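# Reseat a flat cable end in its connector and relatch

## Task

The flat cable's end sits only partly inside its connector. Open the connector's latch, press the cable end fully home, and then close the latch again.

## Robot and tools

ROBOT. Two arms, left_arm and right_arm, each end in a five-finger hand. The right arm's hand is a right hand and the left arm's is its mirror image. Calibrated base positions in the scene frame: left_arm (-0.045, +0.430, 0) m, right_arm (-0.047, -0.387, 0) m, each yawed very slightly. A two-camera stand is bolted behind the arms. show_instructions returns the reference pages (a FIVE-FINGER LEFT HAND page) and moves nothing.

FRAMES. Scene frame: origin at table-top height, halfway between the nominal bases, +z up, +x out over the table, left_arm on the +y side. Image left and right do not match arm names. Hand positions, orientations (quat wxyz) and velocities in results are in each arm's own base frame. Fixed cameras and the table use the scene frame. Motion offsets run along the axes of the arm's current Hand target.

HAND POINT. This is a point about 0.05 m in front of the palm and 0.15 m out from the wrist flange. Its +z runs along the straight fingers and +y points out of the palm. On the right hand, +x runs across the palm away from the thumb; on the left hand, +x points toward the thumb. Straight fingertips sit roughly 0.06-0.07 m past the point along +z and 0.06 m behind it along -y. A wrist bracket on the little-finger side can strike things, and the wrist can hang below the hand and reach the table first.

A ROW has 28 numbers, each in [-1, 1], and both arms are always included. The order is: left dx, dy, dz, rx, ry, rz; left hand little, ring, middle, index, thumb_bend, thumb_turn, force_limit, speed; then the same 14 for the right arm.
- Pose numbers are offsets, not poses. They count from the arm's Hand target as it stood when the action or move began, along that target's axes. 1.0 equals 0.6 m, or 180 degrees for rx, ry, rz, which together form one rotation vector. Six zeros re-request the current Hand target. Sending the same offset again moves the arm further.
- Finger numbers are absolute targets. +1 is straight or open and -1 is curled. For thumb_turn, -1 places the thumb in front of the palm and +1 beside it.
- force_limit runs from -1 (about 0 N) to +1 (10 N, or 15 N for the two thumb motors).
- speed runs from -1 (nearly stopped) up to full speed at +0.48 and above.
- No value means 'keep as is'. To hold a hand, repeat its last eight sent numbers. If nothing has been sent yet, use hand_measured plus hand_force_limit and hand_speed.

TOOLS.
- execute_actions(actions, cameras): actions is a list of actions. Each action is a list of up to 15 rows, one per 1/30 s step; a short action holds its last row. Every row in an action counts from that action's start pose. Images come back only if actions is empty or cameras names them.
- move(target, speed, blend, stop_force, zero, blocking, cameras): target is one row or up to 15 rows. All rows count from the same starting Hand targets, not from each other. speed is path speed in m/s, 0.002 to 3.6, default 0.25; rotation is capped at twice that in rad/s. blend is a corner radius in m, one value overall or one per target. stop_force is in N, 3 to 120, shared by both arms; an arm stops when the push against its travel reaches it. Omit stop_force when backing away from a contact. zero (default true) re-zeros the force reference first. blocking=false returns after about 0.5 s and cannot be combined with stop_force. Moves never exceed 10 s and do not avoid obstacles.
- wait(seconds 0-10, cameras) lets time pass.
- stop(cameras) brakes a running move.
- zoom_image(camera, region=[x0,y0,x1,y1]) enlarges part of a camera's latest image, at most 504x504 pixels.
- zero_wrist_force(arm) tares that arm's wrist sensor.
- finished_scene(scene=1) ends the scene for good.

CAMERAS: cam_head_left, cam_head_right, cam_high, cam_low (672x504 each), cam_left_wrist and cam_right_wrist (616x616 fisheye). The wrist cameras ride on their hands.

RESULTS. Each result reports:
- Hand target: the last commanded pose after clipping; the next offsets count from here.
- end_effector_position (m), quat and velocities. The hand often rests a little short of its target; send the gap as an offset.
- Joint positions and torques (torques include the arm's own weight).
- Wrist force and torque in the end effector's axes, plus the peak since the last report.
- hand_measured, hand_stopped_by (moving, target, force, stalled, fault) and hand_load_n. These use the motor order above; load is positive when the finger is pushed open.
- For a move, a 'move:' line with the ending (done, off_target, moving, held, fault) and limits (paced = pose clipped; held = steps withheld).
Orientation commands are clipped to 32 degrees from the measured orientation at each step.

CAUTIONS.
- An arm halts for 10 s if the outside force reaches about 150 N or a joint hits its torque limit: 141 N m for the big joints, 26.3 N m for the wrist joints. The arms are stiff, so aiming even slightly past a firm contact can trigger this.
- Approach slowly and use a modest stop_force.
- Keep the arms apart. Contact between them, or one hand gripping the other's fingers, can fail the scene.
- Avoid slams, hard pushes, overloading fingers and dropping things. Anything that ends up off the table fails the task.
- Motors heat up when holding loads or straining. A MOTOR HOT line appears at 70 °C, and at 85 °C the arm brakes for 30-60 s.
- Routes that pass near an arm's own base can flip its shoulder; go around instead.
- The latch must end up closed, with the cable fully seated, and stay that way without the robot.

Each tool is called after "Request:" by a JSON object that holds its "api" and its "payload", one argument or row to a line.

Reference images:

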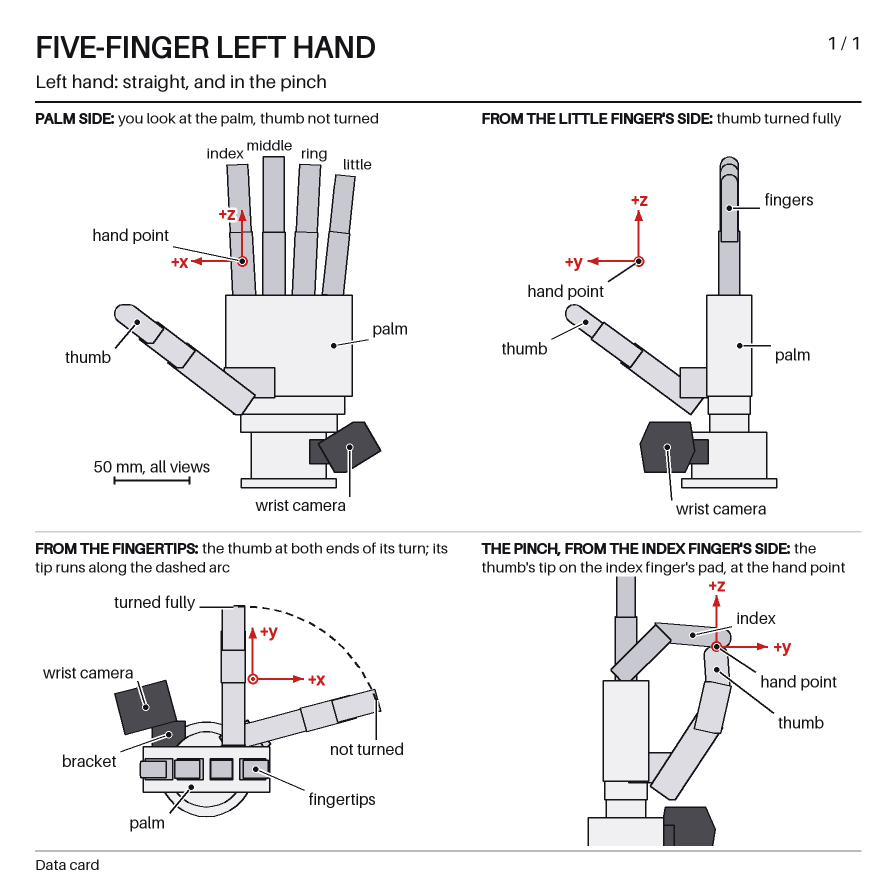

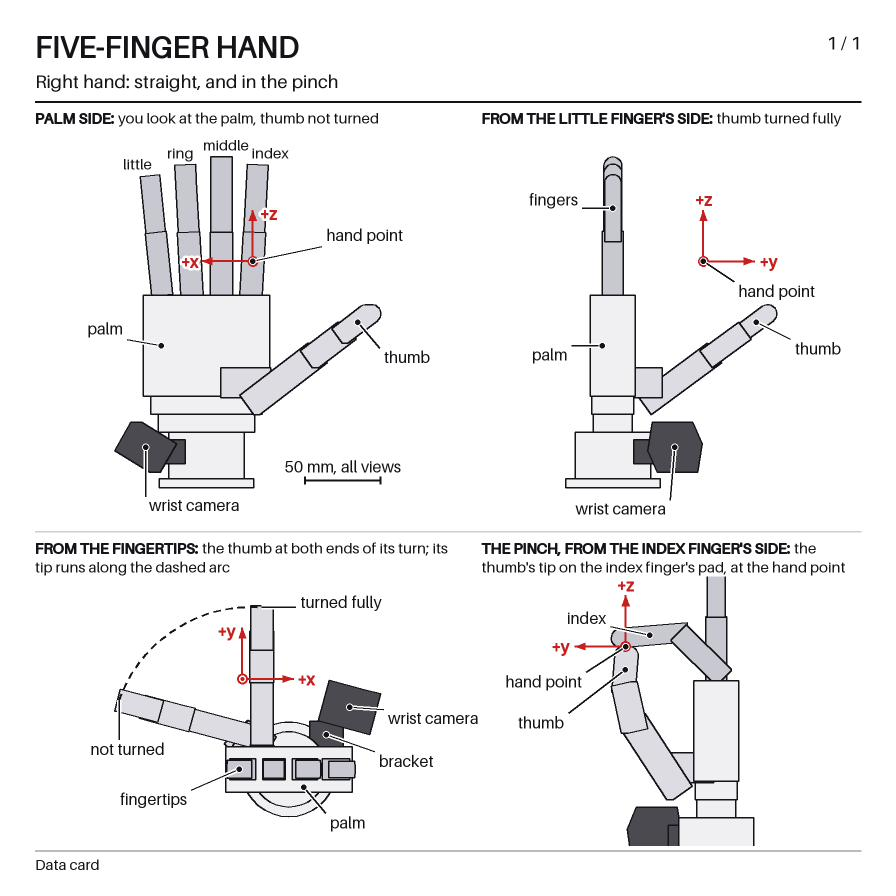

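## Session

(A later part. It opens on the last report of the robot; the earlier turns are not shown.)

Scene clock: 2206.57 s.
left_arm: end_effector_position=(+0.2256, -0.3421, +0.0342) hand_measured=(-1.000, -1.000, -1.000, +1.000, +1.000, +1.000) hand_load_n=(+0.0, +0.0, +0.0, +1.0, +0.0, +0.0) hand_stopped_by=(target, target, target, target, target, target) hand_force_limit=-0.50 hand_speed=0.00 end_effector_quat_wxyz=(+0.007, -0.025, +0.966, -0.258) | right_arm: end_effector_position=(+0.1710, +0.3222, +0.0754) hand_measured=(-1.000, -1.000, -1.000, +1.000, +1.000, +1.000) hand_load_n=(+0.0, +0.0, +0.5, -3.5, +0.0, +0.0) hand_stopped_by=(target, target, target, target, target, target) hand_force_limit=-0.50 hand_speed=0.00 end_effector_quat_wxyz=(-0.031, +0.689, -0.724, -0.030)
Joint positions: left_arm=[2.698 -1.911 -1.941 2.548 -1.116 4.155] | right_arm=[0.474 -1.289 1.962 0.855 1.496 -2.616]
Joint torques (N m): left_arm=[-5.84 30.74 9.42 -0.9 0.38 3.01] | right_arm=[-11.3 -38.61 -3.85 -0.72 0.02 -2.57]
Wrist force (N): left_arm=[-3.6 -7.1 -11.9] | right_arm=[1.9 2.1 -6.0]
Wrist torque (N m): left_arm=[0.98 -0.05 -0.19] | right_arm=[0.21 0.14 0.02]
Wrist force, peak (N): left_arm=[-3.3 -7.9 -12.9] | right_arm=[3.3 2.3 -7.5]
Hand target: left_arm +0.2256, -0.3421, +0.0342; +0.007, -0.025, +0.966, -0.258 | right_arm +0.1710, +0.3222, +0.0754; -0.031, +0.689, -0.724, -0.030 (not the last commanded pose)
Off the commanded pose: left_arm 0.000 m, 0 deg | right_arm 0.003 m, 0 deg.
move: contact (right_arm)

Request:
{"api": "move", "payload": {
  "target": [
    [0, 0, 0, 0, 0, 0, -1, -1, -1, 1, 1, 1, -0.5, 0, 0.0028, 0, -0.1585, 0, 0, 0, -1, -1, -1, 1, 1, 1, -0.5, 0],
    [0, 0, 0, 0, 0, 0, -1, -1, -1, 1, 1, 1, -0.5, 0, -0.1467, -0.059, -0.1453, 0.0436, 0, 0.4981, -1, -1, -1, 1, 1, 1, -0.5, 0]
  ],
  "speed": [0.12, 0.3]
}}

Request:
{"api": "move", "payload": {
  "target": [0, 0, 0, 0, 0, 0, -1, -1, -1, 1, 1, 1, -0.5, 0, 0.0135, 0, 0.1444, 0, 0.0444, 0, -1, -1, -1, 1, 1, 1, -0.5, 0],
  "speed": 0.08
}}

Scene clock: 2250.43 s.
left_arm: end_effector_position=(+0.2256, -0.3421, +0.0342) hand_measured=(-1.000, -1.000, -1.000, +1.000, +1.000, +1.000) hand_load_n=(+0.0, +0.0, +0.0, +1.0, +0.0, +0.0) hand_stopped_by=(target, target, target, target, target, target) hand_force_limit=-0.50 hand_speed=0.00 end_effector_quat_wxyz=(+0.007, -0.025, +0.966, -0.258) | right_arm: end_effector_position=(+0.2104, +0.4006, +0.1698) hand_measured=(-1.000, -1.000, -1.000, +1.000, +1.000, +1.000) hand_load_n=(+0.5, +0.0, +0.5, +0.0, -0.5, +0.0) hand_stopped_by=(target, target, target, target, target, target) hand_force_limit=-0.50 hand_speed=0.00 end_effector_quat_wxyz=(+0.044, +0.025, +0.999, -0.002) end_effector_velocity=(+0.000, +0.000, +0.000) end_effector_angular_velocity=(+0.000, +0.000, -0.006)
Joint positions: left_arm=[2.698 -1.911 -1.941 2.548 -1.116 4.155] | right_arm=[0.785 -1.353 1.76 1.106 1.636 -0.738]
Joint velocities: left_arm=[within noise] | right_arm=[0 0 0.001 0 0 0.006]
Joint torques (N m): left_arm=[-5.6 30.82 9.19 -0.92 0.75 3.2] | right_arm=[-7.13 -40.1 -8.44 0.78 -1 3.09]
Wrist force (N): left_arm=[-3.2 -7.8 -12.8] | right_arm=[-0.6 -0.2 -0.3]
Wrist torque (N m): left_arm=[0.99 -0.06 -0.19] | right_arm=[0.00 0.02 0.03]
Wrist force, peak (N): left_arm=[-3.2 -7.7 -13.0] | right_arm=[2.3 2.1 -7.1]
Hand target: left_arm +0.2256, -0.3421, +0.0342; +0.007, -0.025, +0.966, -0.258 | right_arm +0.2104, +0.4006, +0.1698; +0.044, +0.025, +0.999, -0.002
Off the commanded pose: left_arm 0.000 m, 0 deg | right_arm 0.000 m, 0 deg.
move: done

Scene clock: 2251.83 s.
left_arm: end_effector_position=(+0.2256, -0.3421, +0.0342) hand_measured=(-1.000, -1.000, -1.000, +1.000, +1.000, +1.000) hand_load_n=(+0.0, +0.0, +0.0, +1.0, +0.0, +0.0) hand_stopped_by=(target, target, target, target, target, target) hand_force_limit=-0.50 hand_speed=0.00 end_effector_quat_wxyz=(+0.007, -0.025, +0.966, -0.258) | right_arm: end_effector_position=(+0.2098, +0.4004, +0.0827) hand_measured=(-1.000, -1.000, -1.000, +1.000, +1.000, +1.000) hand_load_n=(+0.0, +0.0, +0.0, +0.0, +0.0, +0.0) hand_stopped_by=(target, target, target, target, target, target) hand_force_limit=-0.50 hand_speed=0.00 end_effector_quat_wxyz=(-0.026, +0.025, +0.999, +0.000) end_effector_velocity=(+0.000, +0.000, +0.002) end_effector_angular_velocity=(+0.000, -0.004, -0.003)
Joint positions: left_arm=[2.698 -1.911 -1.941 2.548 -1.116 4.155] | right_arm=[0.717 -1.213 1.839 0.983 1.536 -0.805]
Joint velocities: left_arm=[within noise] | right_arm=[0.002 -0.005 -0.001 0.003 0.003 0.004]
Joint torques (N m): left_arm=[-5.24 30.13 9.64 -0.93 0.8 3.18] | right_arm=[9.93 -41.91 -24.17 3.81 1.26 3.3]
Wrist force (N): left_arm=[-3.3 -7.2 -12.0] | right_arm=[-0.4 -0.3 -0.4]
Wrist torque (N m): left_arm=[0.99 -0.09 -0.18] | right_arm=[-0.03 0.02 0.02]
Wrist force, peak (N): left_arm=[-3.2 -7.8 -12.7] | right_arm=[-0.5 -0.3 -0.9]
Hand target: left_arm +0.2256, -0.3421, +0.0342; +0.007, -0.025, +0.966, -0.258 | right_arm +0.2099, +0.4005, +0.0828; -0.026, +0.025, +0.999, +0.000
Off the commanded pose: left_arm 0.000 m, 0 deg | right_arm 0.000 m, 0 deg.
move: done

Request:
{"api": "move", "payload": {
  "target": [0, 0, 0, 0, 0, 0, -1, -1, -1, 1, 1, 1, -0.5, 0, -0.0007, 0, 0.0133, 0, 0, 0, -1, -1, -1, 1, 1, 1, -0.5, 0],
  "speed": 0.03
}}

Request:
{"api": "move", "payload": {
  "target": [0, 0, 0, 0, 0, 0, -1, -1, -1, 1, 1, 1, -0.5, 0, -0.0399, 0, -0.0021, 0, 0, 0, -1, -1, -1, 1, 1, 1, -0.5, 0],
  "speed": 0.006,
  "stop_force": 9
}}

Scene clock: 2259.07 s.
left_arm: end_effector_position=(+0.2256, -0.3421, +0.0342) hand_measured=(-1.000, -1.000, -1.000, +1.000, +1.000, +1.000) hand_load_n=(+0.0, +0.0, +0.0, +1.0, +0.0, -0.5) hand_stopped_by=(target, target, target, target, target, target) hand_force_limit=-0.50 hand_speed=0.00 end_effector_quat_wxyz=(+0.007, -0.025, +0.966, -0.258) | right_arm: end_effector_position=(+0.2098, +0.4004, +0.0747) hand_measured=(-1.000, -1.000, -1.000, +1.000, +1.000, +1.000) hand_load_n=(+0.0, +0.0, +0.0, +0.0, +0.0, +0.0) hand_stopped_by=(target, target, target, target, target, target) hand_force_limit=-0.50 hand_speed=0.00 end_effector_quat_wxyz=(-0.026, +0.025, +0.999, +0.000)
Joint positions: left_arm=[2.698 -1.911 -1.941 2.548 -1.116 4.155] | right_arm=[0.717 -1.201 1.848 0.963 1.536 -0.805]
Joint torques (N m): left_arm=[-5.5 29.75 10.09 -0.89 1.01 3.27] | right_arm=[5.05 -41.98 -17.9 4.19 -0.04 1.79]
Wrist force (N): left_arm=[-3.2 -7.7 -12.7] | right_arm=[-0.5 -0.2 -0.3]
Wrist torque (N m): left_arm=[0.99 -0.07 -0.19] | right_arm=[-0.02 0.04 -0.03]
Wrist force, peak (N): left_arm=[-3.2 -7.8 -12.8] | right_arm=[-0.5 -0.1 -0.9]
Hand target: left_arm +0.2256, -0.3421, +0.0342; +0.007, -0.025, +0.966, -0.258 | right_arm +0.2099, +0.4005, +0.0748; -0.026, +0.025, +0.999, +0.000
Off the commanded pose: left_arm 0.000 m, 0 deg | right_arm 0.000 m, 0 deg.
move: done

Scene clock: 2259.93 s.
left_arm: end_effector_position=(+0.2256, -0.3421, +0.0342) hand_measured=(-1.000, -1.000, -1.000, +1.000, +1.000, +1.000) hand_load_n=(+0.5, +0.5, +0.0, +1.0, +0.0, +0.0) hand_stopped_by=(target, target, target, target, target, target) hand_force_limit=-0.50 hand_speed=0.00 end_effector_quat_wxyz=(+0.007, -0.025, +0.966, -0.258) | right_arm: end_effector_position=(+0.2117, +0.4004, +0.0749) hand_measured=(-1.000, -1.000, -1.000, +1.000, +1.000, +1.000) hand_load_n=(+0.0, +0.0, +0.0, +0.0, -0.5, +0.0) hand_stopped_by=(target, target, target, target, target, target) hand_force_limit=-0.50 hand_speed=0.00 end_effector_quat_wxyz=(-0.026, +0.025, +0.999, +0.000)
Joint positions: left_arm=[2.698 -1.911 -1.941 2.548 -1.116 4.155] | right_arm=[0.713 -1.199 1.845 0.964 1.536 -0.808]
Joint torques (N m): left_arm=[-5.71 29.79 9.97 -0.99 1.04 3.23] | right_arm=[-6.07 -20.86 -19.76 3.73 1.26 -1.99]
Wrist force (N): left_arm=[-3.1 -7.6 -12.7] | right_arm=[-0.2 -0.1 -0.4]
Wrist torque (N m): left_arm=[1.00 -0.08 -0.18] | right_arm=[-0.02 -0.02 0.08]
Wrist force, peak (N): left_arm=[-3.3 -7.7 -12.9] | right_arm=[-0.4 -0.3 -0.6]
Hand target: left_arm +0.2256, -0.3421, +0.0342; +0.007, -0.025, +0.966, -0.258 | right_arm +0.2117, +0.4004, +0.0749; -0.026, +0.025, +0.999, +0.000 (not the last commanded pose)
Off the commanded pose: left_arm 0.000 m, 0 deg | right_arm 0.022 m, 0 deg.
move: held (right_arm; a check stopped the path); limits=held
pose unreachable (right arm): on one or more control steps of this call, first in action 0 (counted from 0), this arm could not follow its commanded pose, so it was not sent that pose on those steps. It may still have moved: this result reports where it is.
cause: moving toward the commanded pose would bring a part of the arm too close to another arm (a part of this arm just beyond joint 4 (wrist 1) and a part of the left arm just beyond its joint 4 (wrist 1), at the place that arm is still heading or pushing toward).

Request:
{"api": "move", "payload": {
  "target": [
    [0, -0.025, -0.0433, 0, 0, 0, -1, -1, -1, 1, 1, 1, -0.5, 0, 0.0166, 0, 0.0009, 0, 0, 0, -1, -1, -1, 1, 1, 1, -0.5, 0],
    [0, -0.0057, -0.0178, 0.0833, 0, 0, -1, -1, -1, 1, 1, 1, -0.5, 0, 0.0166, 0, 0.0009, 0, 0, 0, -1, -1, -1, 1, 1, 1, -0.5, 0]
  ],
  "speed": [0.05, 0.1]
}}

Request:
{"api": "move", "payload": {
  "target": [0, 0.053, 0.053, 0, 0, 0, -1, -1, -1, 1, 1, 1, -0.5, 0, 0, 0, 0, 0, 0, 0, -1, -1, -1, 1, 1, 1, -0.5, 0],
  "speed": 0.01,
  "stop_force": 14,
  "cameras": ["cam_right_wrist", "cam_left_wrist"]
}}

Scene clock: 2284.27 s.
left_arm: end_effector_position=(+0.2256, -0.3421, +0.0342) hand_measured=(-1.000, -1.000, -1.000, +1.000, +1.000, +1.000) hand_load_n=(+0.0, +0.0, +0.0, +1.0, +0.0, +0.0) hand_stopped_by=(target, target, target, target, target, target) hand_force_limit=-0.50 hand_speed=0.00 end_effector_quat_wxyz=(+0.007, -0.025, +0.966, -0.258) | right_arm: end_effector_position=(+0.2082, +0.4006, +0.0749) hand_measured=(-1.000, -1.000, -1.000, +1.000, +1.000, +1.000) hand_load_n=(+0.0, +0.0, +0.0, +0.0, +0.0, +0.0) hand_stopped_by=(target, target, target, target, target, target) hand_force_limit=-0.50 hand_speed=0.00 end_effector_quat_wxyz=(-0.026, +0.025, +0.999, +0.000)
Joint positions: left_arm=[2.698 -1.911 -1.941 2.548 -1.116 4.155] | right_arm=[0.72 -1.203 1.85 0.962 1.535 -0.802]
Joint torques (N m): left_arm=[-5.25 30.06 10.37 -0.95 0.95 3.22] | right_arm=[-7.81 -31.16 -19.66 2.55 -0.97 -2.25]
Wrist force (N): left_arm=[-3.5 -6.5 -11.5] | right_arm=[-0.1 -0.2 -0.3]
Wrist torque (N m): left_arm=[1.04 -0.07 -0.19] | right_arm=[-0.02 -0.02 -0.13]
Wrist force, peak (N): left_arm=[-3.2 -7.8 -12.8] | right_arm=[-0.5 -0.1 -0.7]
Hand target: left_arm +0.2256, -0.3421, +0.0342; +0.007, -0.025, +0.966, -0.258 (not the last commanded pose) | right_arm +0.2083, +0.4006, +0.0749; -0.026, +0.025, +0.999, +0.000 (not the last commanded pose)
Off the commanded pose: left_arm 0.011 m, 15 deg | right_arm 0.007 m, 0 deg.
move: held (left_arm; a check stopped the path), off_target (right_arm; braked when a check withheld steps of left_arm); path passed 0 of 2 targets; limits=held
pose unreachable (left arm): on one or more control steps of this call, first in action 0 (counted from 0), this arm could not follow its commanded pose, so it was not sent that pose on those steps. It may still have moved: this result reports where it is.
cause: moving toward the commanded pose would bring a part of the arm too close to another arm (a part of this arm just beyond joint 4 (wrist 1) and a part of the right arm just beyond its joint 4 (wrist 1), 5 mm apart when this arm was first held).

Scene clock: 2285.33 s.
left_arm: end_effector_position=(+0.2256, -0.3420, +0.0337) hand_measured=(-1.000, -1.000, -1.000, +1.000, +1.000, +1.000) hand_load_n=(+0.0, +0.0, +0.5, +2.0, +0.0, -0.5) hand_stopped_by=(target, target, target, target, target, target) hand_force_limit=-0.50 hand_speed=0.00 end_effector_quat_wxyz=(+0.007, -0.024, +0.966, -0.259) | right_arm: end_effector_position=(+0.2083, +0.4006, +0.0749) hand_measured=(-1.000, -1.000, -1.000, +1.000, +1.000, +1.000) hand_load_n=(+0.5, +0.0, +0.0, +0.0, +0.0, +0.0) hand_stopped_by=(target, target, target, target, target, target) hand_force_limit=-0.50 hand_speed=0.00 end_effector_quat_wxyz=(-0.026, +0.025, +0.999, +0.000)
Joint positions: left_arm=[2.698 -1.912 -1.941 2.55 -1.115 4.156] | right_arm=[0.72 -1.203 1.85 0.962 1.535 -0.802]
Joint torques (N m): left_arm=[-10.93 27.54 17.19 -1.76 -4.6 -2.22] | right_arm=[-11.14 -18.26 -22.84 4.18 -1.05 -2.61]
Wrist force (N): left_arm=[-4.4 -13.5 -29.8] | right_arm=[-0.2 -0.4 -0.4]
Wrist torque (N m): left_arm=[2.28 -0.11 -0.29] | right_arm=[-0.04 -0.01 -0.12]
Wrist force, peak (N): left_arm=[-4.1 -16.7 -39.4] | right_arm=[-0.4 -0.4 -0.6]
Hand target: left_arm +0.2256, -0.3420, +0.0337; +0.007, -0.024, +0.966, -0.259 (not the last commanded pose) | right_arm +0.2083, +0.4006, +0.0749; -0.026, +0.025, +0.999, +0.000
Off the commanded pose: left_arm 0.044 m, 0 deg | right_arm 0.000 m, 0 deg.
move: contact (left_arm)
camera_calibration:
cam_left_wrist: T_world_to_cam=[[-0.2379, -0.838483, 0.490255, -0.247909], [-0.868621, 0.409524, 0.278904, 0.336302], [-0.434627, -0.359494, -0.82575, 0.120286], [0, 0, 0, 1]] pos_world=[0.285421, -0.302349, 0.127068]
cam_right_wrist: T_world_to_cam=[[-0.220361, 0.974319, 0.0462963, -0.349093], [0.875665, 0.176693, 0.449435, -0.282365], [0.429712, 0.139578, -0.892113, 0.0401073], [0, 0, 0, 1]] pos_world=[0.153096, 0.384422, 0.178846]
Images, in order (width x height): cam_left_wrist 616x616, cam_right_wrist 616x616.

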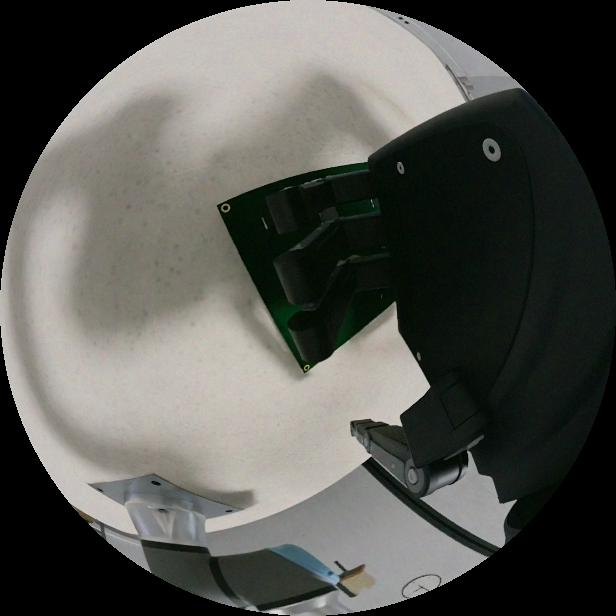

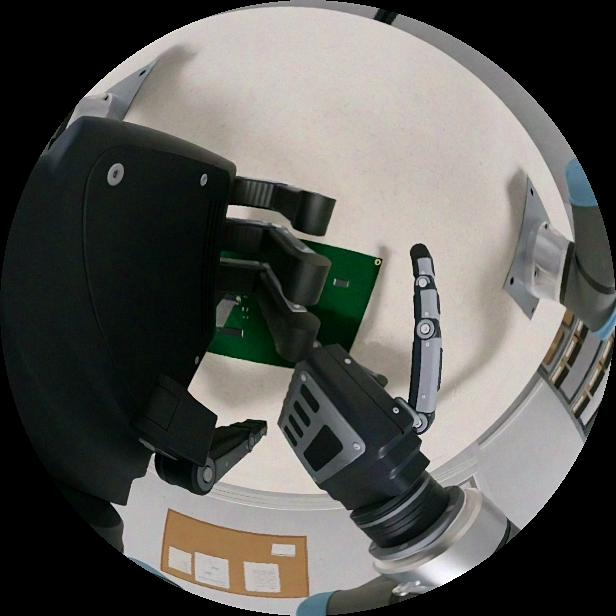

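Request:
{"api": "execute_actions", "payload": {
  "actions": [],
  "cameras": ["cam_head_left","cam_right_wrist","cam_left_wrist"]
}}

Scene clock: 2324.27 s.
left_arm: end_effector_position=(+0.2256, -0.3420, +0.0337) hand_measured=(-1.000, -1.000, -1.000, +1.000, +1.000, +1.000) hand_load_n=(+0.0, +0.0, +0.0, +2.0, +0.0, +0.0) hand_stopped_by=(target, target, target, target, target, target) hand_force_limit=-0.50 hand_speed=0.00 end_effector_quat_wxyz=(+0.007, -0.024, +0.966, -0.259) | right_arm: end_effector_position=(+0.2083, +0.4006, +0.0749) hand_measured=(-1.000, -1.000, -1.000, +1.000, +1.000, +1.000) hand_load_n=(+0.0, +0.5, +0.0, +0.0, +0.0, +0.0) hand_stopped_by=(target, target, target, target, target, target) hand_force_limit=-0.50 hand_speed=0.00 end_effector_quat_wxyz=(-0.026, +0.025, +0.999, +0.000)
Joint positions: left_arm=[2.698 -1.912 -1.941 2.55 -1.115 4.156] | right_arm=[0.72 -1.203 1.85 0.962 1.535 -0.802]
Joint velocities: within noise
Joint torques (N m): left_arm=[-10.85 27.99 17.69 -0.32 -3.73 -2.19] | right_arm=[-11.17 -19.1 -22.47 4.07 -1.15 -2.46]
Motor temperatures (°C): left_arm=[33 35 30 39 35 38] | right_arm=[31 36 33 42 34 46]
Wrist force (N): left_arm=[-4.4 -13.4 -29.6] | right_arm=[-0.3 -0.2 -0.6]
Wrist torque (N m): left_arm=[2.26 -0.09 -0.29] | right_arm=[-0.01 0.02 -0.12]
Wrist force, peak (N): left_arm=[-4.6 -13.7 -29.7] | right_arm=[-0.4 -0.6 -0.4]
Hand target: left_arm +0.2256, -0.3420, +0.0337; +0.007, -0.024, +0.966, -0.259 (not the last commanded pose) | right_arm +0.2083, +0.4006, +0.0749; -0.026, +0.025, +0.999, +0.000
Off the commanded pose: left_arm 0.044 m, 0 deg | right_arm 0.000 m, 0 deg.
camera_calibration:
cam_left_wrist: T_world_to_cam=[[-0.2379, -0.838483, 0.490255, -0.247958], [-0.868621, 0.409524, 0.278904, 0.336274], [-0.434627, -0.359494, -0.82575, 0.120368], [0, 0, 0, 1]] pos_world=[0.285421, -0.302349, 0.127168]
cam_right_wrist: T_world_to_cam=[[-0.220361, 0.974319, 0.0462963, -0.349093], [0.875665, 0.176693, 0.449435, -0.282365], [0.429712, 0.139578, -0.892113, 0.0401073], [0, 0, 0, 1]] pos_world=[0.153096, 0.384422, 0.178846]
Images, in order (width x height): cam_head_left 672x504, cam_left_wrist 616x616, cam_right_wrist 616x616.

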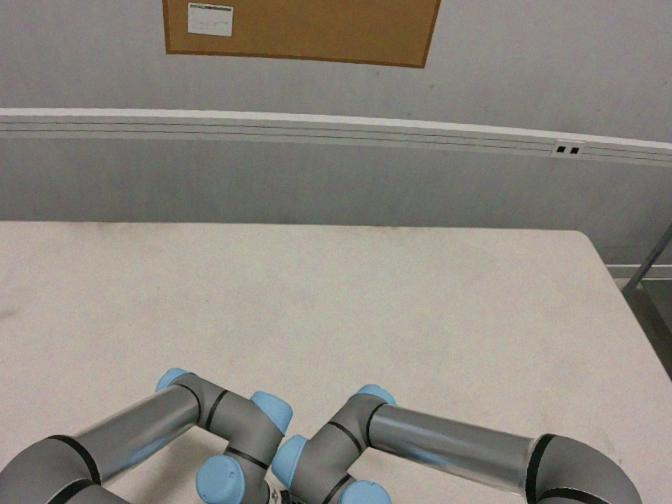

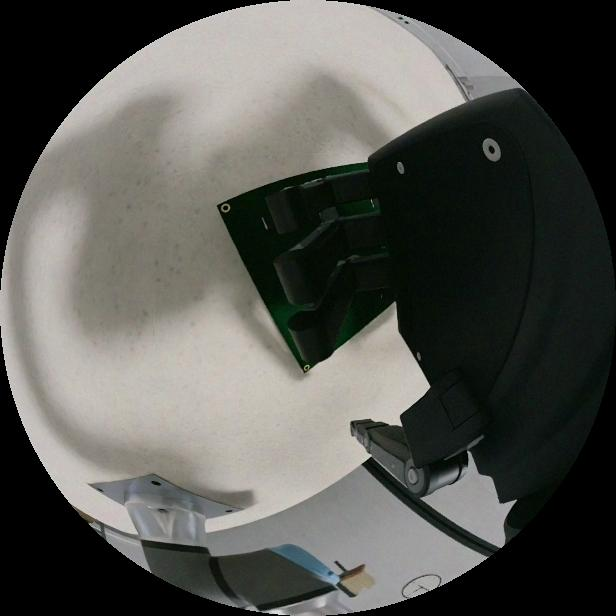

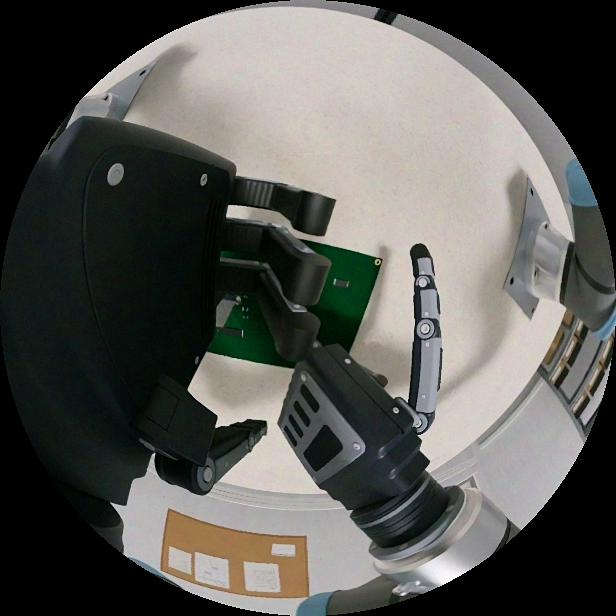

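Request:
{"api": "move", "payload": {
  "target": [
    [0,0,0,0,0,0,-1,-1,-1,1,1,1,-0.5,0,0.02,0,-0.1332,0,0,0,-1,-1,-1,1,1,1,-0.5,0],
    [0,0,0,0,0,0,-1,-1,-1,1,1,1,-0.5,0,0.1,-0.1333,-0.1332,0,0,0,-1,-1,-1,1,1,1,-0.5,0]
  ],
  "speed": 0.15,
  "blend": [0.02,0]
}}

Scene clock: 2331.53 s.
left_arm: end_effector_position=(+0.2256, -0.3420, +0.0337) hand_measured=(-1.000, -1.000, -1.000, +1.000, +1.000, +1.000) hand_load_n=(+0.0, +0.0, +0.0, +1.5, +0.0, +0.0) hand_stopped_by=(target, target, target, target, target, target) hand_force_limit=-0.50 hand_speed=0.00 end_effector_quat_wxyz=(+0.007, -0.024, +0.966, -0.259) | right_arm: end_effector_position=(+0.1488, +0.3236, +0.1579) hand_measured=(-1.000, -1.000, -1.000, +1.000, +1.000, +1.000) hand_load_n=(+0.0, +0.0, +0.0, +0.0, +0.0, +0.0) hand_stopped_by=(target, target, target, target, target, target) hand_force_limit=-0.50 hand_speed=0.00 end_effector_quat_wxyz=(-0.026, +0.025, +0.999, +0.000)
Joint positions: left_arm=[2.698 -1.912 -1.941 2.55 -1.115 4.156] | right_arm=[0.65 -1.537 2.019 1.129 1.538 -0.872]
Joint torques (N m): left_arm=[-10.28 27.36 17.36 0.18 -2.61 -2.19] | right_arm=[5.22 -31.03 -7.63 4.07 -1.24 2.49]
Wrist force (N): left_arm=[-4.6 -13.2 -29.2] | right_arm=[-0.9 -0.1 -0.7]
Wrist torque (N m): left_arm=[2.26 -0.07 -0.30] | right_arm=[-0.02 0.12 -0.15]
Wrist force, peak (N): left_arm=[-4.4 -13.5 -29.9] | right_arm=[0.0 -1.4 -0.6]
Hand target: left_arm +0.2256, -0.3420, +0.0337; +0.007, -0.024, +0.966, -0.259 | right_arm +0.1487, +0.3236, +0.1579; -0.026, +0.025, +0.999, +0.000
Off the commanded pose: left_arm 0.000 m, 0 deg | right_arm 0.000 m, 0 deg.
move: done

Request:
{"api": "move", "payload": {
  "target": [0,-0.05,-0.0866,0,0,0,-1,-1,-1,1,1,1,-0.5,0,0,0,0,0,0,0,-1,-1,-1,1,1,1,-0.5,0],
  "speed": 0.1
}}

Request:
{"api": "zero_wrist_force", "payload": {
  "arm": "left_arm"
}}

Scene clock: 2337.47 s.
left_arm: end_effector_position=(+0.2257, -0.3421, +0.0937) hand_measured=(-1.000, -1.000, -1.000, +1.000, +1.000, +1.000) hand_load_n=(+0.0, +0.0, +0.0, +0.0, +0.0, +0.0) hand_stopped_by=(target, target, target, target, target, target) hand_force_limit=-0.50 hand_speed=0.00 end_effector_quat_wxyz=(+0.007, -0.024, +0.966, -0.259) | right_arm: end_effector_position=(+0.1487, +0.3236, +0.1579) hand_measured=(-1.000, -1.000, -1.000, +1.000, +1.000, +1.000) hand_load_n=(+0.0, +0.0, +0.0, +0.0, +0.0, +0.0) hand_stopped_by=(target, target, target, target, target, target) hand_force_limit=-0.50 hand_speed=0.00 end_effector_quat_wxyz=(-0.026, +0.025, +0.999, +0.000)
Joint positions: left_arm=[2.698 -1.823 -1.875 2.395 -1.115 4.156] | right_arm=[0.65 -1.537 2.02 1.129 1.538 -0.872]
Joint torques (N m): left_arm=[9.37 27.64 5.2 -2.99 -1.43 2.98] | right_arm=[10.7 -31.15 -5.91 3.91 -1.31 -2.35]
Wrist force (N): left_arm=[-0.9 -0.2 -0.1] | right_arm=[-0.8 -0.4 -0.6]
Wrist torque (N m): left_arm=[-0.08 0.11 -0.08] | right_arm=[-0.07 0.10 -0.16]
Wrist force, peak (N): left_arm=[-4.4 -13.5 -29.8] | right_arm=[-1.0 -0.3 -0.9]
Hand target: left_arm +0.2256, -0.3420, +0.0937; +0.007, -0.024, +0.966, -0.259 | right_arm +0.1487, +0.3236, +0.1579; -0.026, +0.025, +0.999, +0.000
Off the commanded pose: left_arm 0.000 m, 0 deg | right_arm 0.000 m, 0 deg.
move: done

Wrist force sensor zeroed.

Request:
{"api": "move", "payload": {
  "target": [0,0.0398,0.0611,0.0833,0,0,-1,-1,-1,1,1,1,-0.5,0,0,0,0,0,0,0,-1,-1,-1,1,1,1,-0.5,0],
  "speed": 0.08,
  "cameras": ["cam_left_wrist","cam_low","cam_high"]
}}

Scene clock: 2446.23 s.
left_arm: end_effector_position=(+0.2254, -0.3396, +0.0499) hand_measured=(-1.000, -1.000, -1.000, +1.000, +1.000, +1.000) hand_load_n=(+0.0, +0.0, +0.0, +0.0, +0.0, -0.5) hand_stopped_by=(target, target, target, target, target, target) hand_force_limit=-0.50 hand_speed=0.00 end_effector_quat_wxyz=(+0.010, -0.023, +0.924, -0.382) | right_arm: end_effector_position=(+0.1487, +0.3236, +0.1579) hand_measured=(-1.000, -1.000, -1.000, +1.000, +1.000, +1.000) hand_load_n=(+0.0, +0.5, +0.0, +0.0, +0.0, +0.0) hand_stopped_by=(target, target, target, target, target, target) hand_force_limit=-0.50 hand_speed=0.00 end_effector_quat_wxyz=(-0.026, +0.025, +0.999, +0.000)
Joint positions: left_arm=[2.883 -1.83 -2.088 2.643 -0.832 4.288] | right_arm=[0.65 -1.537 2.02 1.129 1.538 -0.872]
Joint torques (N m): left_arm=[-3.27 36.44 24.27 -1.61 -0.02 -2.52] | right_arm=[9.02 -30.42 -6.09 3.68 -1.4 -2.26]
Wrist force (N, zeroed by zero_wrist_force on left_arm): left_arm=[0.3 0.6 -0.2] | right_arm=[-0.6 -0.2 -0.7]
Wrist torque (N m, zeroed by zero_wrist_force on left_arm): left_arm=[0.21 -0.08 0.08] | right_arm=[-0.01 0.07 -0.13]
Wrist force, peak (N, zeroed by zero_wrist_force on left_arm): left_arm=[0.3 0.8 0.0] | right_arm=[-0.9 -0.7 -0.8]
Hand target: left_arm +0.2255, -0.3396, +0.0500; +0.010, -0.023, +0.924, -0.382 | right_arm +0.1487, +0.3236, +0.1579; -0.026, +0.025, +0.999, +0.000
Off the commanded pose: left_arm 0.000 m, 0 deg | right_arm 0.000 m, 0 deg.
move: done
camera_calibration:
cam_left_wrist: T_world_to_cam=[[-0.24557, -0.683867, 0.687038, -0.209451], [-0.871454, 0.466159, 0.152522, 0.356807], [-0.424574, -0.561268, -0.710434, 0.0579825], [0, 0, 0, 1]] pos_world=[0.284124, -0.277022, 0.130673]
Images, in order (width x height): cam_high 672x504, cam_low 672x504, cam_left_wrist 616x616.

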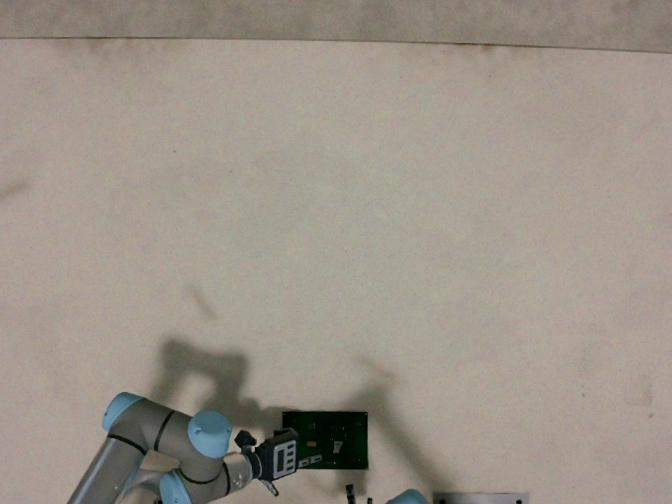

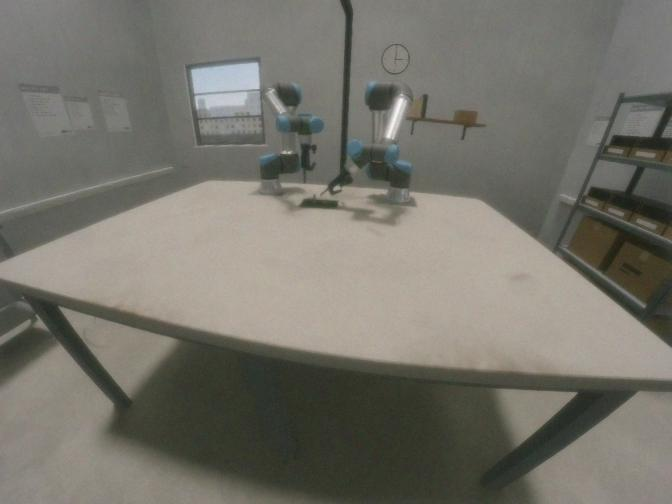

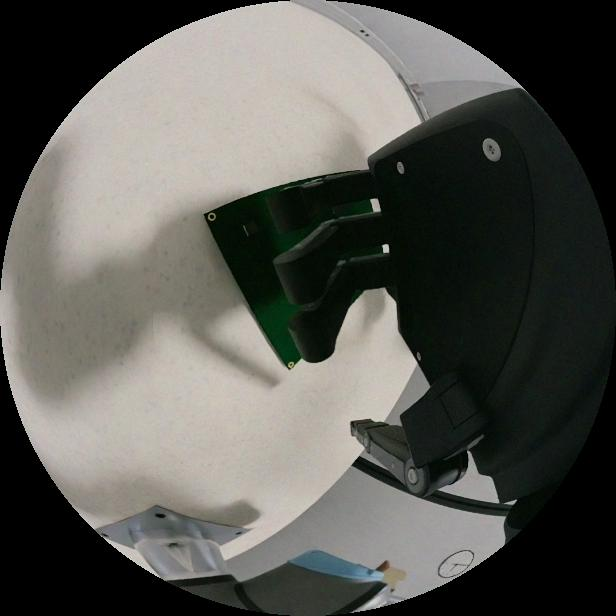

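Request:
{"api": "move", "payload": {
  "target": [0,0.0353,0.0353,0,0,0,-1,-1,-1,1,1,1,-0.5,0,0,0,0,0,0,0,-1,-1,-1,1,1,1,-0.5,0],
  "speed": 0.06
}}

Request:
{"api": "move", "payload": {
  "target": [0,0.0118,0.0118,0,0,0,-1,-1,-1,1,1,1,-0.5,0,0,0,0,0,0,0,-1,-1,-1,1,1,1,-0.5,0],
  "speed": 0.008,
  "stop_force": 5
}}

Scene clock: 2455.10 s.
left_arm: end_effector_position=(+0.2254, -0.3396, +0.0200) hand_measured=(-1.000, -1.000, -1.000, +1.000, +1.000, +1.000) hand_load_n=(+0.0, +0.0, +0.0, +0.0, +0.0, -0.5) hand_stopped_by=(target, target, target, target, target, target) hand_force_limit=-0.50 hand_speed=0.00 end_effector_quat_wxyz=(+0.010, -0.023, +0.924, -0.382) | right_arm: end_effector_position=(+0.1487, +0.3236, +0.1579) hand_measured=(-1.000, -1.000, -1.000, +1.000, +1.000, +1.000) hand_load_n=(+0.0, +0.0, +0.0, +0.0, +0.0, +0.0) hand_stopped_by=(target, target, target, target, target, target) hand_force_limit=-0.50 hand_speed=0.00 end_effector_quat_wxyz=(-0.026, +0.025, +0.999, +0.000)
Joint positions: left_arm=[2.883 -1.889 -2.113 2.727 -0.832 4.288] | right_arm=[0.65 -1.537 2.02 1.129 1.538 -0.872]
Joint torques (N m): left_arm=[2.63 30.15 24.09 -1.43 2.55 -2.24] | right_arm=[8.59 -31.14 -6.62 3.27 -1.36 -2.4]
Wrist force (N, zeroed by zero_wrist_force on left_arm): left_arm=[0.3 0.5 0.3] | right_arm=[-0.8 -0.4 -0.6]
Wrist torque (N m, zeroed by zero_wrist_force on left_arm): left_arm=[0.14 -0.10 0.09] | right_arm=[-0.05 0.11 -0.15]
Wrist force, peak (N, zeroed by zero_wrist_force on left_arm): left_arm=[0.5 1.1 0.7] | right_arm=[-1.0 -0.3 -0.9]
Hand target: left_arm +0.2255, -0.3396, +0.0200; +0.010, -0.023, +0.924, -0.382 | right_arm +0.1487, +0.3236, +0.1579; -0.026, +0.025, +0.999, +0.000
Off the commanded pose: left_arm 0.000 m, 0 deg | right_arm 0.000 m, 0 deg.
move: done

Scene clock: 2457.10 s.
left_arm: end_effector_position=(+0.2255, -0.3396, +0.0126) hand_measured=(-1.000, -1.000, -1.000, +1.000, +1.000, +1.000) hand_load_n=(+0.0, +0.5, +0.0, +0.5, +0.0, +0.0) hand_stopped_by=(target, target, target, target, target, target) hand_force_limit=-0.50 hand_speed=0.00 end_effector_quat_wxyz=(+0.010, -0.023, +0.924, -0.382) | right_arm: end_effector_position=(+0.1487, +0.3236, +0.1579) hand_measured=(-1.000, -1.000, -1.000, +1.000, +1.000, +1.000) hand_load_n=(+0.0, +0.0, +0.5, +0.0, +0.0, +0.0) hand_stopped_by=(target, target, target, target, target, target) hand_force_limit=-0.50 hand_speed=0.00 end_effector_quat_wxyz=(-0.026, +0.025, +0.999, +0.000)
Joint positions: left_arm=[2.883 -1.905 -2.119 2.749 -0.832 4.288] | right_arm=[0.65 -1.537 2.02 1.129 1.538 -0.872]
Joint torques (N m): left_arm=[-4.78 35.83 18.07 -3.31 1.62 -2.27] | right_arm=[7.7 -30.52 -5.5 3.28 -1.29 -2.02]
Wrist force (N, zeroed by zero_wrist_force on left_arm): left_arm=[-0.6 -3.3 -3.8] | right_arm=[-0.8 -0.3 -0.5]
Wrist torque (N m, zeroed by zero_wrist_force on left_arm): left_arm=[0.52 -0.16 0.06] | right_arm=[-0.06 0.10 -0.15]
Wrist force, peak (N, zeroed by zero_wrist_force on left_arm): left_arm=[-0.5 -5.9 -9.9] | right_arm=[-1.0 -0.4 -0.7]
Hand target: left_arm +0.2255, -0.3396, +0.0126; +0.010, -0.023, +0.924, -0.382 (not the last commanded pose) | right_arm +0.1487, +0.3236, +0.1579; -0.026, +0.025, +0.999, +0.000
Off the commanded pose: left_arm 0.003 m, 0 deg | right_arm 0.000 m, 0 deg.
move: contact (left_arm)

Request:
{"api": "move", "payload": {
  "target": [0,0.0010,0.0010,0,0,0,-1,-1,-1,1,1,1,-0.5,0,0,0,0,0,0,0,-1,-1,-1,1,1,1,-0.5,0],
  "speed": 0.005
}}

Scene clock: 2460.80 s.
left_arm: end_effector_position=(+0.2255, -0.3396, +0.0117) hand_measured=(-1.000, -1.000, -1.000, +1.000, +1.000, +1.000) hand_load_n=(+0.0, +0.0, +0.0, +2.0, +0.0, -0.5) hand_stopped_by=(target, target, target, target, target, target) hand_force_limit=-0.50 hand_speed=0.00 end_effector_quat_wxyz=(+0.010, -0.023, +0.924, -0.382) | right_arm: end_effector_position=(+0.1487, +0.3236, +0.1579) hand_measured=(-1.000, -1.000, -1.000, +1.000, +1.000, +1.000) hand_load_n=(+0.0, +0.5, +0.0, +0.0, +0.0, +0.0) hand_stopped_by=(target, target, target, target, target, target) hand_force_limit=-0.50 hand_speed=0.00 end_effector_quat_wxyz=(-0.026, +0.025, +0.999, +0.000)
Joint positions: left_arm=[2.883 -1.907 -2.119 2.751 -0.832 4.288] | right_arm=[0.65 -1.537 2.02 1.129 1.538 -0.872]
Joint torques (N m): left_arm=[-3.43 10.86 -5.83 0.46 -1.16 -2.09] | right_arm=[5.91 -30.06 -6.47 2.81 -1.07 -2.32]
Wrist force (N, zeroed by zero_wrist_force on left_arm): left_arm=[-0.4 -14.7 -20.5] | right_arm=[-0.9 -0.4 -0.6]
Wrist torque (N m, zeroed by zero_wrist_force on left_arm): left_arm=[2.04 -0.14 0.07] | right_arm=[-0.07 0.13 -0.16]
Wrist force, peak (N, zeroed by zero_wrist_force on left_arm): left_arm=[-0.4 -14.7 -20.5] | right_arm=[-0.9 -0.3 -0.9]
Hand target: left_arm +0.2255, -0.3396, +0.0117; +0.010, -0.023, +0.924, -0.382 | right_arm +0.1487, +0.3236, +0.1579; -0.026, +0.025, +0.999, +0.000
Off the commanded pose: left_arm 0.000 m, 0 deg | right_arm 0.000 m, 0 deg.
move: done

Request:
{"api": "move", "payload": {
  "target": [
    [0,-0.00025,-0.00025,0,0,0,-1,-1,-1,1,1,1,-0.5,0,-0.0925,0.1332,-0.005,0,0,0,-1,-1,-1,1,1,1,-0.5,0],
    [0,-0.00025,-0.00025,0,0,0,-1,-1,-1,1,1,1,-0.5,0,-0.0997,0.1333,0.133,0,0,0,-1,-1,-1,1,1,1,-0.5,0]
  ],
  "speed": [0.12,0.06]
}}

Request:
{"api": "zero_wrist_force", "payload": {
  "arm": "right_arm"
}}

Scene clock: 2475.97 s.
left_arm: end_effector_position=(+0.2255, -0.3396, +0.0119) hand_measured=(-1.000, -1.000, -1.000, +1.000, +1.000, +1.000) hand_load_n=(+0.0, +0.0, +0.0, +1.5, +0.0, -0.5) hand_stopped_by=(target, target, target, target, target, target) hand_force_limit=-0.50 hand_speed=0.00 end_effector_quat_wxyz=(+0.010, -0.023, +0.924, -0.382) | right_arm: end_effector_position=(+0.2081, +0.4005, +0.0749) hand_measured=(-1.000, -1.000, -1.000, +1.000, +1.000, +1.000) hand_load_n=(+0.0, +0.0, +0.0, +0.0, +0.0, +0.0) hand_stopped_by=(target, target, target, target, target, target) hand_force_limit=-0.50 hand_speed=0.00 end_effector_quat_wxyz=(-0.026, +0.025, +0.999, +0.000)
Joint positions: left_arm=[2.883 -1.906 -2.119 2.75 -0.832 4.288] | right_arm=[0.72 -1.203 1.85 0.963 1.535 -0.802]
Joint torques (N m): left_arm=[0.92 30.4 13.57 -2.31 -3.06 0.13] | right_arm=[-9.32 -43.4 -22.42 3.84 -0.03 -2.23]
Wrist force (N, zeroed by zero_wrist_force on left_arm): left_arm=[-2.1 -11.5 -14.3] | right_arm=[-0.5 -0.3 -0.6]
Wrist torque (N m, zeroed by zero_wrist_force on left_arm): left_arm=[1.64 -0.19 0.00] | right_arm=[-0.01 0.05 -0.05]
Wrist force, peak (N, zeroed by zero_wrist_force on left_arm): left_arm=[-0.7 -15.0 -20.9] | right_arm=[-1.2 1.0 -0.5]
Hand target: left_arm +0.2255, -0.3396, +0.0119; +0.010, -0.023, +0.924, -0.382 | right_arm +0.2082, +0.4006, +0.0750; -0.026, +0.025, +0.999, +0.000
Off the commanded pose: left_arm 0.000 m, 0 deg | right_arm 0.000 m, 0 deg.
move: done

Wrist force sensor zeroed.

Request:
{"api": "move", "payload": {
  "target": [0,0,0,0,0,0,-1,-1,-1,1,1,1,-0.5,0,-0.0267,0,-0.0014,0,0,0,-1,-1,-1,1,1,1,-0.5,0],
  "speed": 0.03
}}

Request:
{"api": "move", "payload": {
  "target": [0,0,0,0,0,0,-1,-1,-1,1,1,1,-0.5,0,-0.0133,0,-0.0007,0,0,0,-1,-1,-1,1,1,1,-0.5,0],
  "speed": 0.004,
  "stop_force": 3
}}

Scene clock: 2483.70 s.
left_arm: end_effector_position=(+0.2255, -0.3396, +0.0119) hand_measured=(-1.000, -1.000, -1.000, +1.000, +1.000, +1.000) hand_load_n=(+0.0, +0.0, +0.5, +1.5, -0.5, -0.5) hand_stopped_by=(target, target, target, target, target, target) hand_force_limit=-0.50 hand_speed=0.00 end_effector_quat_wxyz=(+0.010, -0.023, +0.924, -0.382) | right_arm: end_effector_position=(+0.2243, +0.3998, +0.0749) hand_measured=(-1.000, -1.000, -1.000, +1.000, +1.000, +1.000) hand_load_n=(+0.0, +0.0, +0.0, +0.0, +0.0, +0.0) hand_stopped_by=(target, target, target, target, target, target) hand_force_limit=-0.50 hand_speed=0.00 end_effector_quat_wxyz=(-0.026, +0.025, +0.999, +0.000) end_effector_velocity=(-0.001, +0.000, +0.000) end_effector_angular_velocity=(-0.002, +0.000, -0.003)
Joint positions: left_arm=[2.883 -1.906 -2.119 2.75 -0.832 4.288] | right_arm=[0.69 -1.187 1.827 0.971 1.537 -0.832]
Joint velocities: left_arm=[within noise] | right_arm=[0.003 0 0.001 0 0.001 0.006]
Joint torques (N m): left_arm=[5.02 31.13 13.68 -1.74 -0.6 1.39] | right_arm=[8.21 -43.15 -4.87 1.83 0.74 2.71]
Wrist force (N, zeroed by zero_wrist_force): left_arm=[-1.7 -11.9 -14.9] | right_arm=[0.1 0.1 0.1]
Wrist torque (N m, zeroed by zero_wrist_force): left_arm=[1.66 -0.23 0.01] | right_arm=[-0.02 -0.02 0.13]
Wrist force, peak (N, zeroed by zero_wrist_force): left_arm=[-1.9 -12.6 -15.5] | right_arm=[0.6 0.3 0.1]
Hand target: left_arm +0.2255, -0.3396, +0.0119; +0.010, -0.023, +0.924, -0.382 | right_arm +0.2242, +0.3998, +0.0750; -0.026, +0.025, +0.999, +0.000
Off the commanded pose: left_arm 0.000 m, 0 deg | right_arm 0.000 m, 0 deg.
move: done

Scene clock: 2485.83 s.
left_arm: end_effector_position=(+0.2255, -0.3396, +0.0119) hand_measured=(-1.000, -1.000, -1.000, +1.000, +1.000, +1.000) hand_load_n=(+0.0, +0.0, +0.0, +2.0, +0.0, -0.5) hand_stopped_by=(target, target, target, target, target, target) hand_force_limit=-0.50 hand_speed=0.00 end_effector_quat_wxyz=(+0.010, -0.023, +0.924, -0.382) | right_arm: end_effector_position=(+0.2287, +0.3995, +0.0750) hand_measured=(-1.000, -1.000, -1.000, +1.000, +1.000, +1.000) hand_load_n=(+0.0, +0.0, +0.0, +0.0, +0.0, +0.0) hand_stopped_by=(target, target, target, target, target, target) hand_force_limit=-0.50 hand_speed=0.00 end_effector_quat_wxyz=(-0.026, +0.025, +0.999, +0.000)
Joint positions: left_arm=[2.883 -1.906 -2.119 2.75 -0.832 4.288] | right_arm=[0.682 -1.183 1.82 0.973 1.537 -0.84]
Joint torques (N m): left_arm=[5.81 31.33 14.05 -1.64 -0.51 2.25] | right_arm=[7.83 -45.4 -5.5 0.15 1.02 2.95]
Wrist force (N, zeroed by zero_wrist_force): left_arm=[-1.6 -12.0 -14.9] | right_arm=[4.2 0.3 0.1]
Wrist torque (N m, zeroed by zero_wrist_force): left_arm=[1.67 -0.23 0.01] | right_arm=[-0.06 0.22 0.37]
Wrist force, peak (N, zeroed by zero_wrist_force): left_arm=[-1.6 -12.8 -15.4] | right_arm=[4.6 0.2 -0.6]
Hand target: left_arm +0.2255, -0.3396, +0.0119; +0.010, -0.023, +0.924, -0.382 | right_arm +0.2287, +0.3995, +0.0750; -0.026, +0.025, +0.999, +0.000 (not the last commanded pose)
Off the commanded pose: left_arm 0.000 m, 0 deg | right_arm 0.003 m, 0 deg.
move: contact (right_arm)

Request:
{"api": "move", "payload": {
  "target": [0,0,0,0,0,0,-1,-1,-1,1,1,1,-0.5,0,-0.0005,0,0,0,0,0,-1,-1,-1,1,1,1,-0.5,0],
  "speed": 0.004
}}

Scene clock: 2492.40 s.
left_arm: end_effector_position=(+0.2255, -0.3396, +0.0119) hand_measured=(-1.000, -1.000, -1.000, +1.000, +1.000, +1.000) hand_load_n=(+0.0, +0.0, +0.0, +1.5, +0.0, +0.0) hand_stopped_by=(target, target, target, target, target, target) hand_force_limit=-0.50 hand_speed=0.00 end_effector_quat_wxyz=(+0.010, -0.023, +0.924, -0.382) | right_arm: end_effector_position=(+0.2290, +0.3995, +0.0750) hand_measured=(-1.000, -1.000, -1.000, +1.000, +1.000, +1.000) hand_load_n=(+0.0, +0.0, +0.0, -0.5, +0.0, +0.0) hand_stopped_by=(target, target, target, target, target, target) hand_force_limit=-0.50 hand_speed=0.00 end_effector_quat_wxyz=(-0.026, +0.025, +0.999, +0.000)
Joint positions: left_arm=[2.883 -1.906 -2.119 2.75 -0.832 4.288] | right_arm=[0.682 -1.183 1.82 0.973 1.537 -0.84]
Joint torques (N m): left_arm=[8.04 30.29 13.32 -1.11 -0.6 3.52] | right_arm=[-12.02 -20.04 -26.01 2.86 0.84 -2.62]
Wrist force (N, zeroed by zero_wrist_force): left_arm=[-1.8 -11.9 -15.0] | right_arm=[5.6 0.4 0.5]
Wrist torque (N m, zeroed by zero_wrist_force): left_arm=[1.67 -0.21 0.00] | right_arm=[-0.04 0.29 0.47]
Wrist force, peak (N, zeroed by zero_wrist_force): left_arm=[-1.5 -12.8 -15.6] | right_arm=[5.8 0.2 -0.5]
Hand target: left_arm +0.2255, -0.3396, +0.0119; +0.010, -0.023, +0.924, -0.382 | right_arm +0.2290, +0.3995, +0.0750; -0.026, +0.025, +0.999, +0.000
Off the commanded pose: left_arm 0.000 m, 0 deg | right_arm 0.000 m, 0 deg.
move: done

Request:
{"api": "move", "payload": {
  "target": [0,0,0,0,0,0,-1,-1,-1,1,1,1,-0.5,0,-0.0010,0,0,0,0,0,-1,-1,-1,1,1,1,-0.5,0],
  "speed": 0.004
}}

Scene clock: 2495.40 s.
left_arm: end_effector_position=(+0.2255, -0.3396, +0.0119) hand_measured=(-1.000, -1.000, -1.000, +1.000, +1.000, +1.000) hand_load_n=(+0.0, +0.0, +0.0, +2.0, +0.0, -0.5) hand_stopped_by=(target, target, target, target, target, target) hand_force_limit=-0.50 hand_speed=0.00 end_effector_quat_wxyz=(+0.010, -0.023, +0.924, -0.382) | right_arm: end_effector_position=(+0.2296, +0.3995, +0.0749) hand_measured=(-1.000, -1.000, -1.000, +1.000, +1.000, +1.000) hand_load_n=(+0.0, +0.0, +0.0, +0.0, +0.0, +0.0) hand_stopped_by=(target, target, target, target, target, target) hand_force_limit=-0.50 hand_speed=0.00 end_effector_quat_wxyz=(-0.026, +0.025, +0.999, +0.000)
Joint positions: left_arm=[2.883 -1.906 -2.119 2.75 -0.832 4.288] | right_arm=[0.68 -1.182 1.819 0.974 1.537 -0.841]
Joint torques (N m): left_arm=[7.95 29.97 14.14 -0.94 -0.59 3.62] | right_arm=[-11.22 -22.16 -25.65 1.63 2.41 -2.38]
Wrist force (N, zeroed by zero_wrist_force): left_arm=[-4.8 -13.5 -12.7] | right_arm=[8.9 0.0 -0.2]
Wrist torque (N m, zeroed by zero_wrist_force): left_arm=[1.63 -0.41 -0.17] | right_arm=[-0.04 0.45 0.66]
Wrist force, peak (N, zeroed by zero_wrist_force): left_arm=[-1.7 -12.8 -15.4] | right_arm=[9.4 0.1 -0.9]
Hand target: left_arm +0.2255, -0.3396, +0.0119; +0.010, -0.023, +0.924, -0.382 | right_arm +0.2296, +0.3995, +0.0749; -0.026, +0.025, +0.999, +0.000
Off the commanded pose: left_arm 0.000 m, 0 deg | right_arm 0.000 m, 0 deg.
move: done

Request:
{"api": "move", "payload": {
  "target": [0,0,0,0,0,0,-1,-1,-1,1,1,1,-0.5,0,0,0,-0.00167,0,0,0,-1,-1,-1,1,1,1,-0.5,0],
  "speed": 0.004
}}

Request:
{"api": "move", "payload": {
  "target": [0,0,0,0,0,0,-1,-1,-1,1,1,1,-0.5,0,0,0,-0.00167,0,0,0,-1,-1,-1,1,1,1,-0.5,0],
  "speed": 0.004
}}

Scene clock: 2503.17 s.
left_arm: end_effector_position=(+0.2255, -0.3396, +0.0119) hand_measured=(-1.000, -1.000, -1.000, +1.000, +1.000, +1.000) hand_load_n=(+0.0, +0.0, +0.0, +2.0, +0.0, +0.0) hand_stopped_by=(target, target, target, target, target, target) hand_force_limit=-0.50 hand_speed=0.00 end_effector_quat_wxyz=(+0.010, -0.023, +0.924, -0.382) | right_arm: end_effector_position=(+0.2296, +0.3995, +0.0760) hand_measured=(-1.000, -1.000, -1.000, +1.000, +1.000, +1.000) hand_load_n=(+0.0, +0.0, +0.0, +0.0, -0.5, +0.0) hand_stopped_by=(target, target, target, target, target, target) hand_force_limit=-0.50 hand_speed=0.00 end_effector_quat_wxyz=(-0.026, +0.025, +0.999, +0.000)
Joint positions: left_arm=[2.883 -1.906 -2.119 2.75 -0.832 4.288] | right_arm=[0.68 -1.184 1.818 0.976 1.537 -0.841]
Joint torques (N m): left_arm=[2.05 24.56 13.74 -2.05 -0.54 3.74] | right_arm=[-11.59 -41.66 -24.93 1.4 2.44 -1]
Wrist force (N, zeroed by zero_wrist_force): left_arm=[-5.1 -13.3 -12.6] | right_arm=[8.6 -0.2 -0.7]
Wrist torque (N m, zeroed by zero_wrist_force): left_arm=[1.63 -0.38 -0.18] | right_arm=[0.01 0.45 0.64]
Wrist force, peak (N, zeroed by zero_wrist_force): left_arm=[-4.4 -14.2 -13.4] | right_arm=[9.2 0.2 0.6]
Hand target: left_arm +0.2255, -0.3396, +0.0119; +0.010, -0.023, +0.924, -0.382 | right_arm +0.2297, +0.3995, +0.0759; -0.026, +0.025, +0.999, +0.000
Off the commanded pose: left_arm 0.000 m, 0 deg | right_arm 0.000 m, 0 deg.
move: done

Scene clock: 2503.87 s.
left_arm: end_effector_position=(+0.2255, -0.3396, +0.0119) hand_measured=(-1.000, -1.000, -1.000, +1.000, +1.000, +1.000) hand_load_n=(+0.0, +0.0, +0.0, +2.0, +0.5, +0.0) hand_stopped_by=(target, target, target, target, target, target) hand_force_limit=-0.50 hand_speed=0.00 end_effector_quat_wxyz=(+0.010, -0.023, +0.924, -0.382) | right_arm: end_effector_position=(+0.2297, +0.3995, +0.0770) hand_measured=(-1.000, -1.000, -1.000, +1.000, +1.000, +1.000) hand_load_n=(+0.5, +0.0, +0.0, +0.0, -0.5, +0.0) hand_stopped_by=(target, target, target, target, target, target) hand_force_limit=-0.50 hand_speed=0.00 end_effector_quat_wxyz=(-0.026, +0.025, +0.999, +0.000)
Joint positions: left_arm=[2.883 -1.906 -2.119 2.75 -0.832 4.288] | right_arm=[0.68 -1.185 1.817 0.979 1.537 -0.841]
Joint torques (N m): left_arm=[0.26 23.79 13.96 -1.81 -0.62 3.49] | right_arm=[-11.85 -41.78 -20.75 3.57 -0.74 -2.44]
Wrist force (N, zeroed by zero_wrist_force): left_arm=[-5.2 -13.0 -12.2] | right_arm=[0.1 0.1 0.3]
Wrist torque (N m, zeroed by zero_wrist_force): left_arm=[1.61 -0.36 -0.19] | right_arm=[-0.03 -0.01 0.13]
Wrist force, peak (N, zeroed by zero_wrist_force): left_arm=[-4.7 -14.2 -13.2] | right_arm=[8.7 -0.2 -1.5]
Hand target: left_arm +0.2255, -0.3396, +0.0119; +0.010, -0.023, +0.924, -0.382 | right_arm +0.2297, +0.3995, +0.0769; -0.026, +0.025, +0.999, +0.000
Off the commanded pose: left_arm 0.000 m, 0 deg | right_arm 0.000 m, 0 deg.
move: done

Request:
{"api": "move", "payload": {
  "target": [
    [0,0,0,0,0,0,-1,-1,-1,1,1,1,-0.5,0,0.0333,0,0,0,0,0,-1,-1,-1,1,1,1,-0.5,0],
    [0,-0.05,-0.05,0,0,0,-1,-1,-1,1,1,1,-0.5,0,0.1,0,-0.14,0,0,0,-1,-1,-1,1,1,1,-0.5,0]
  ],
  "speed": [0.03,0.1]
}}

Scene clock: 2523.30 s.
left_arm: end_effector_position=(+0.2256, -0.3397, +0.0544) hand_measured=(-1.000, -1.000, -1.000, +1.000, +1.000, +1.000) hand_load_n=(+0.0, +0.0, +0.0, +0.0, +0.0, +0.0) hand_stopped_by=(target, target, target, target, target, target) hand_force_limit=-0.50 hand_speed=0.00 end_effector_quat_wxyz=(+0.010, -0.023, +0.924, -0.382) | right_arm: end_effector_position=(+0.1743, +0.4025, +0.1640) hand_measured=(-1.000, -1.000, -1.000, +1.000, +1.000, +1.000) hand_load_n=(+0.0, +0.0, +0.0, +0.0, +0.0, +0.0) hand_stopped_by=(target, target, target, target, target, target) hand_force_limit=-0.50 hand_speed=0.00 end_effector_quat_wxyz=(-0.026, +0.025, +0.999, +0.000)
Joint positions: left_arm=[2.883 -1.821 -2.084 2.63 -0.832 4.288] | right_arm=[0.788 -1.344 1.777 1.173 1.533 -0.733]
Joint torques (N m): left_arm=[-0.27 19.1 -0.24 -1.88 -1.2 1.03] | right_arm=[-9.79 -20.42 -8.19 3.86 0.65 -2.48]
Wrist force (N, zeroed by zero_wrist_force): left_arm=[0.0 0.3 0.0] | right_arm=[0.3 0.1 0.2]
Wrist torque (N m, zeroed by zero_wrist_force): left_arm=[0.15 -0.05 0.09] | right_arm=[0.00 -0.06 0.06]
Wrist force, peak (N, zeroed by zero_wrist_force): left_arm=[-4.9 -14.1 -13.3] | right_arm=[-0.6 -0.2 1.0]
Hand target: left_arm +0.2255, -0.3396, +0.0544; +0.010, -0.023, +0.924, -0.382 | right_arm +0.1742, +0.4024, +0.1640; -0.026, +0.025, +0.999, +0.000
Off the commanded pose: left_arm 0.000 m, 0 deg | right_arm 0.000 m, 0 deg.
move: done


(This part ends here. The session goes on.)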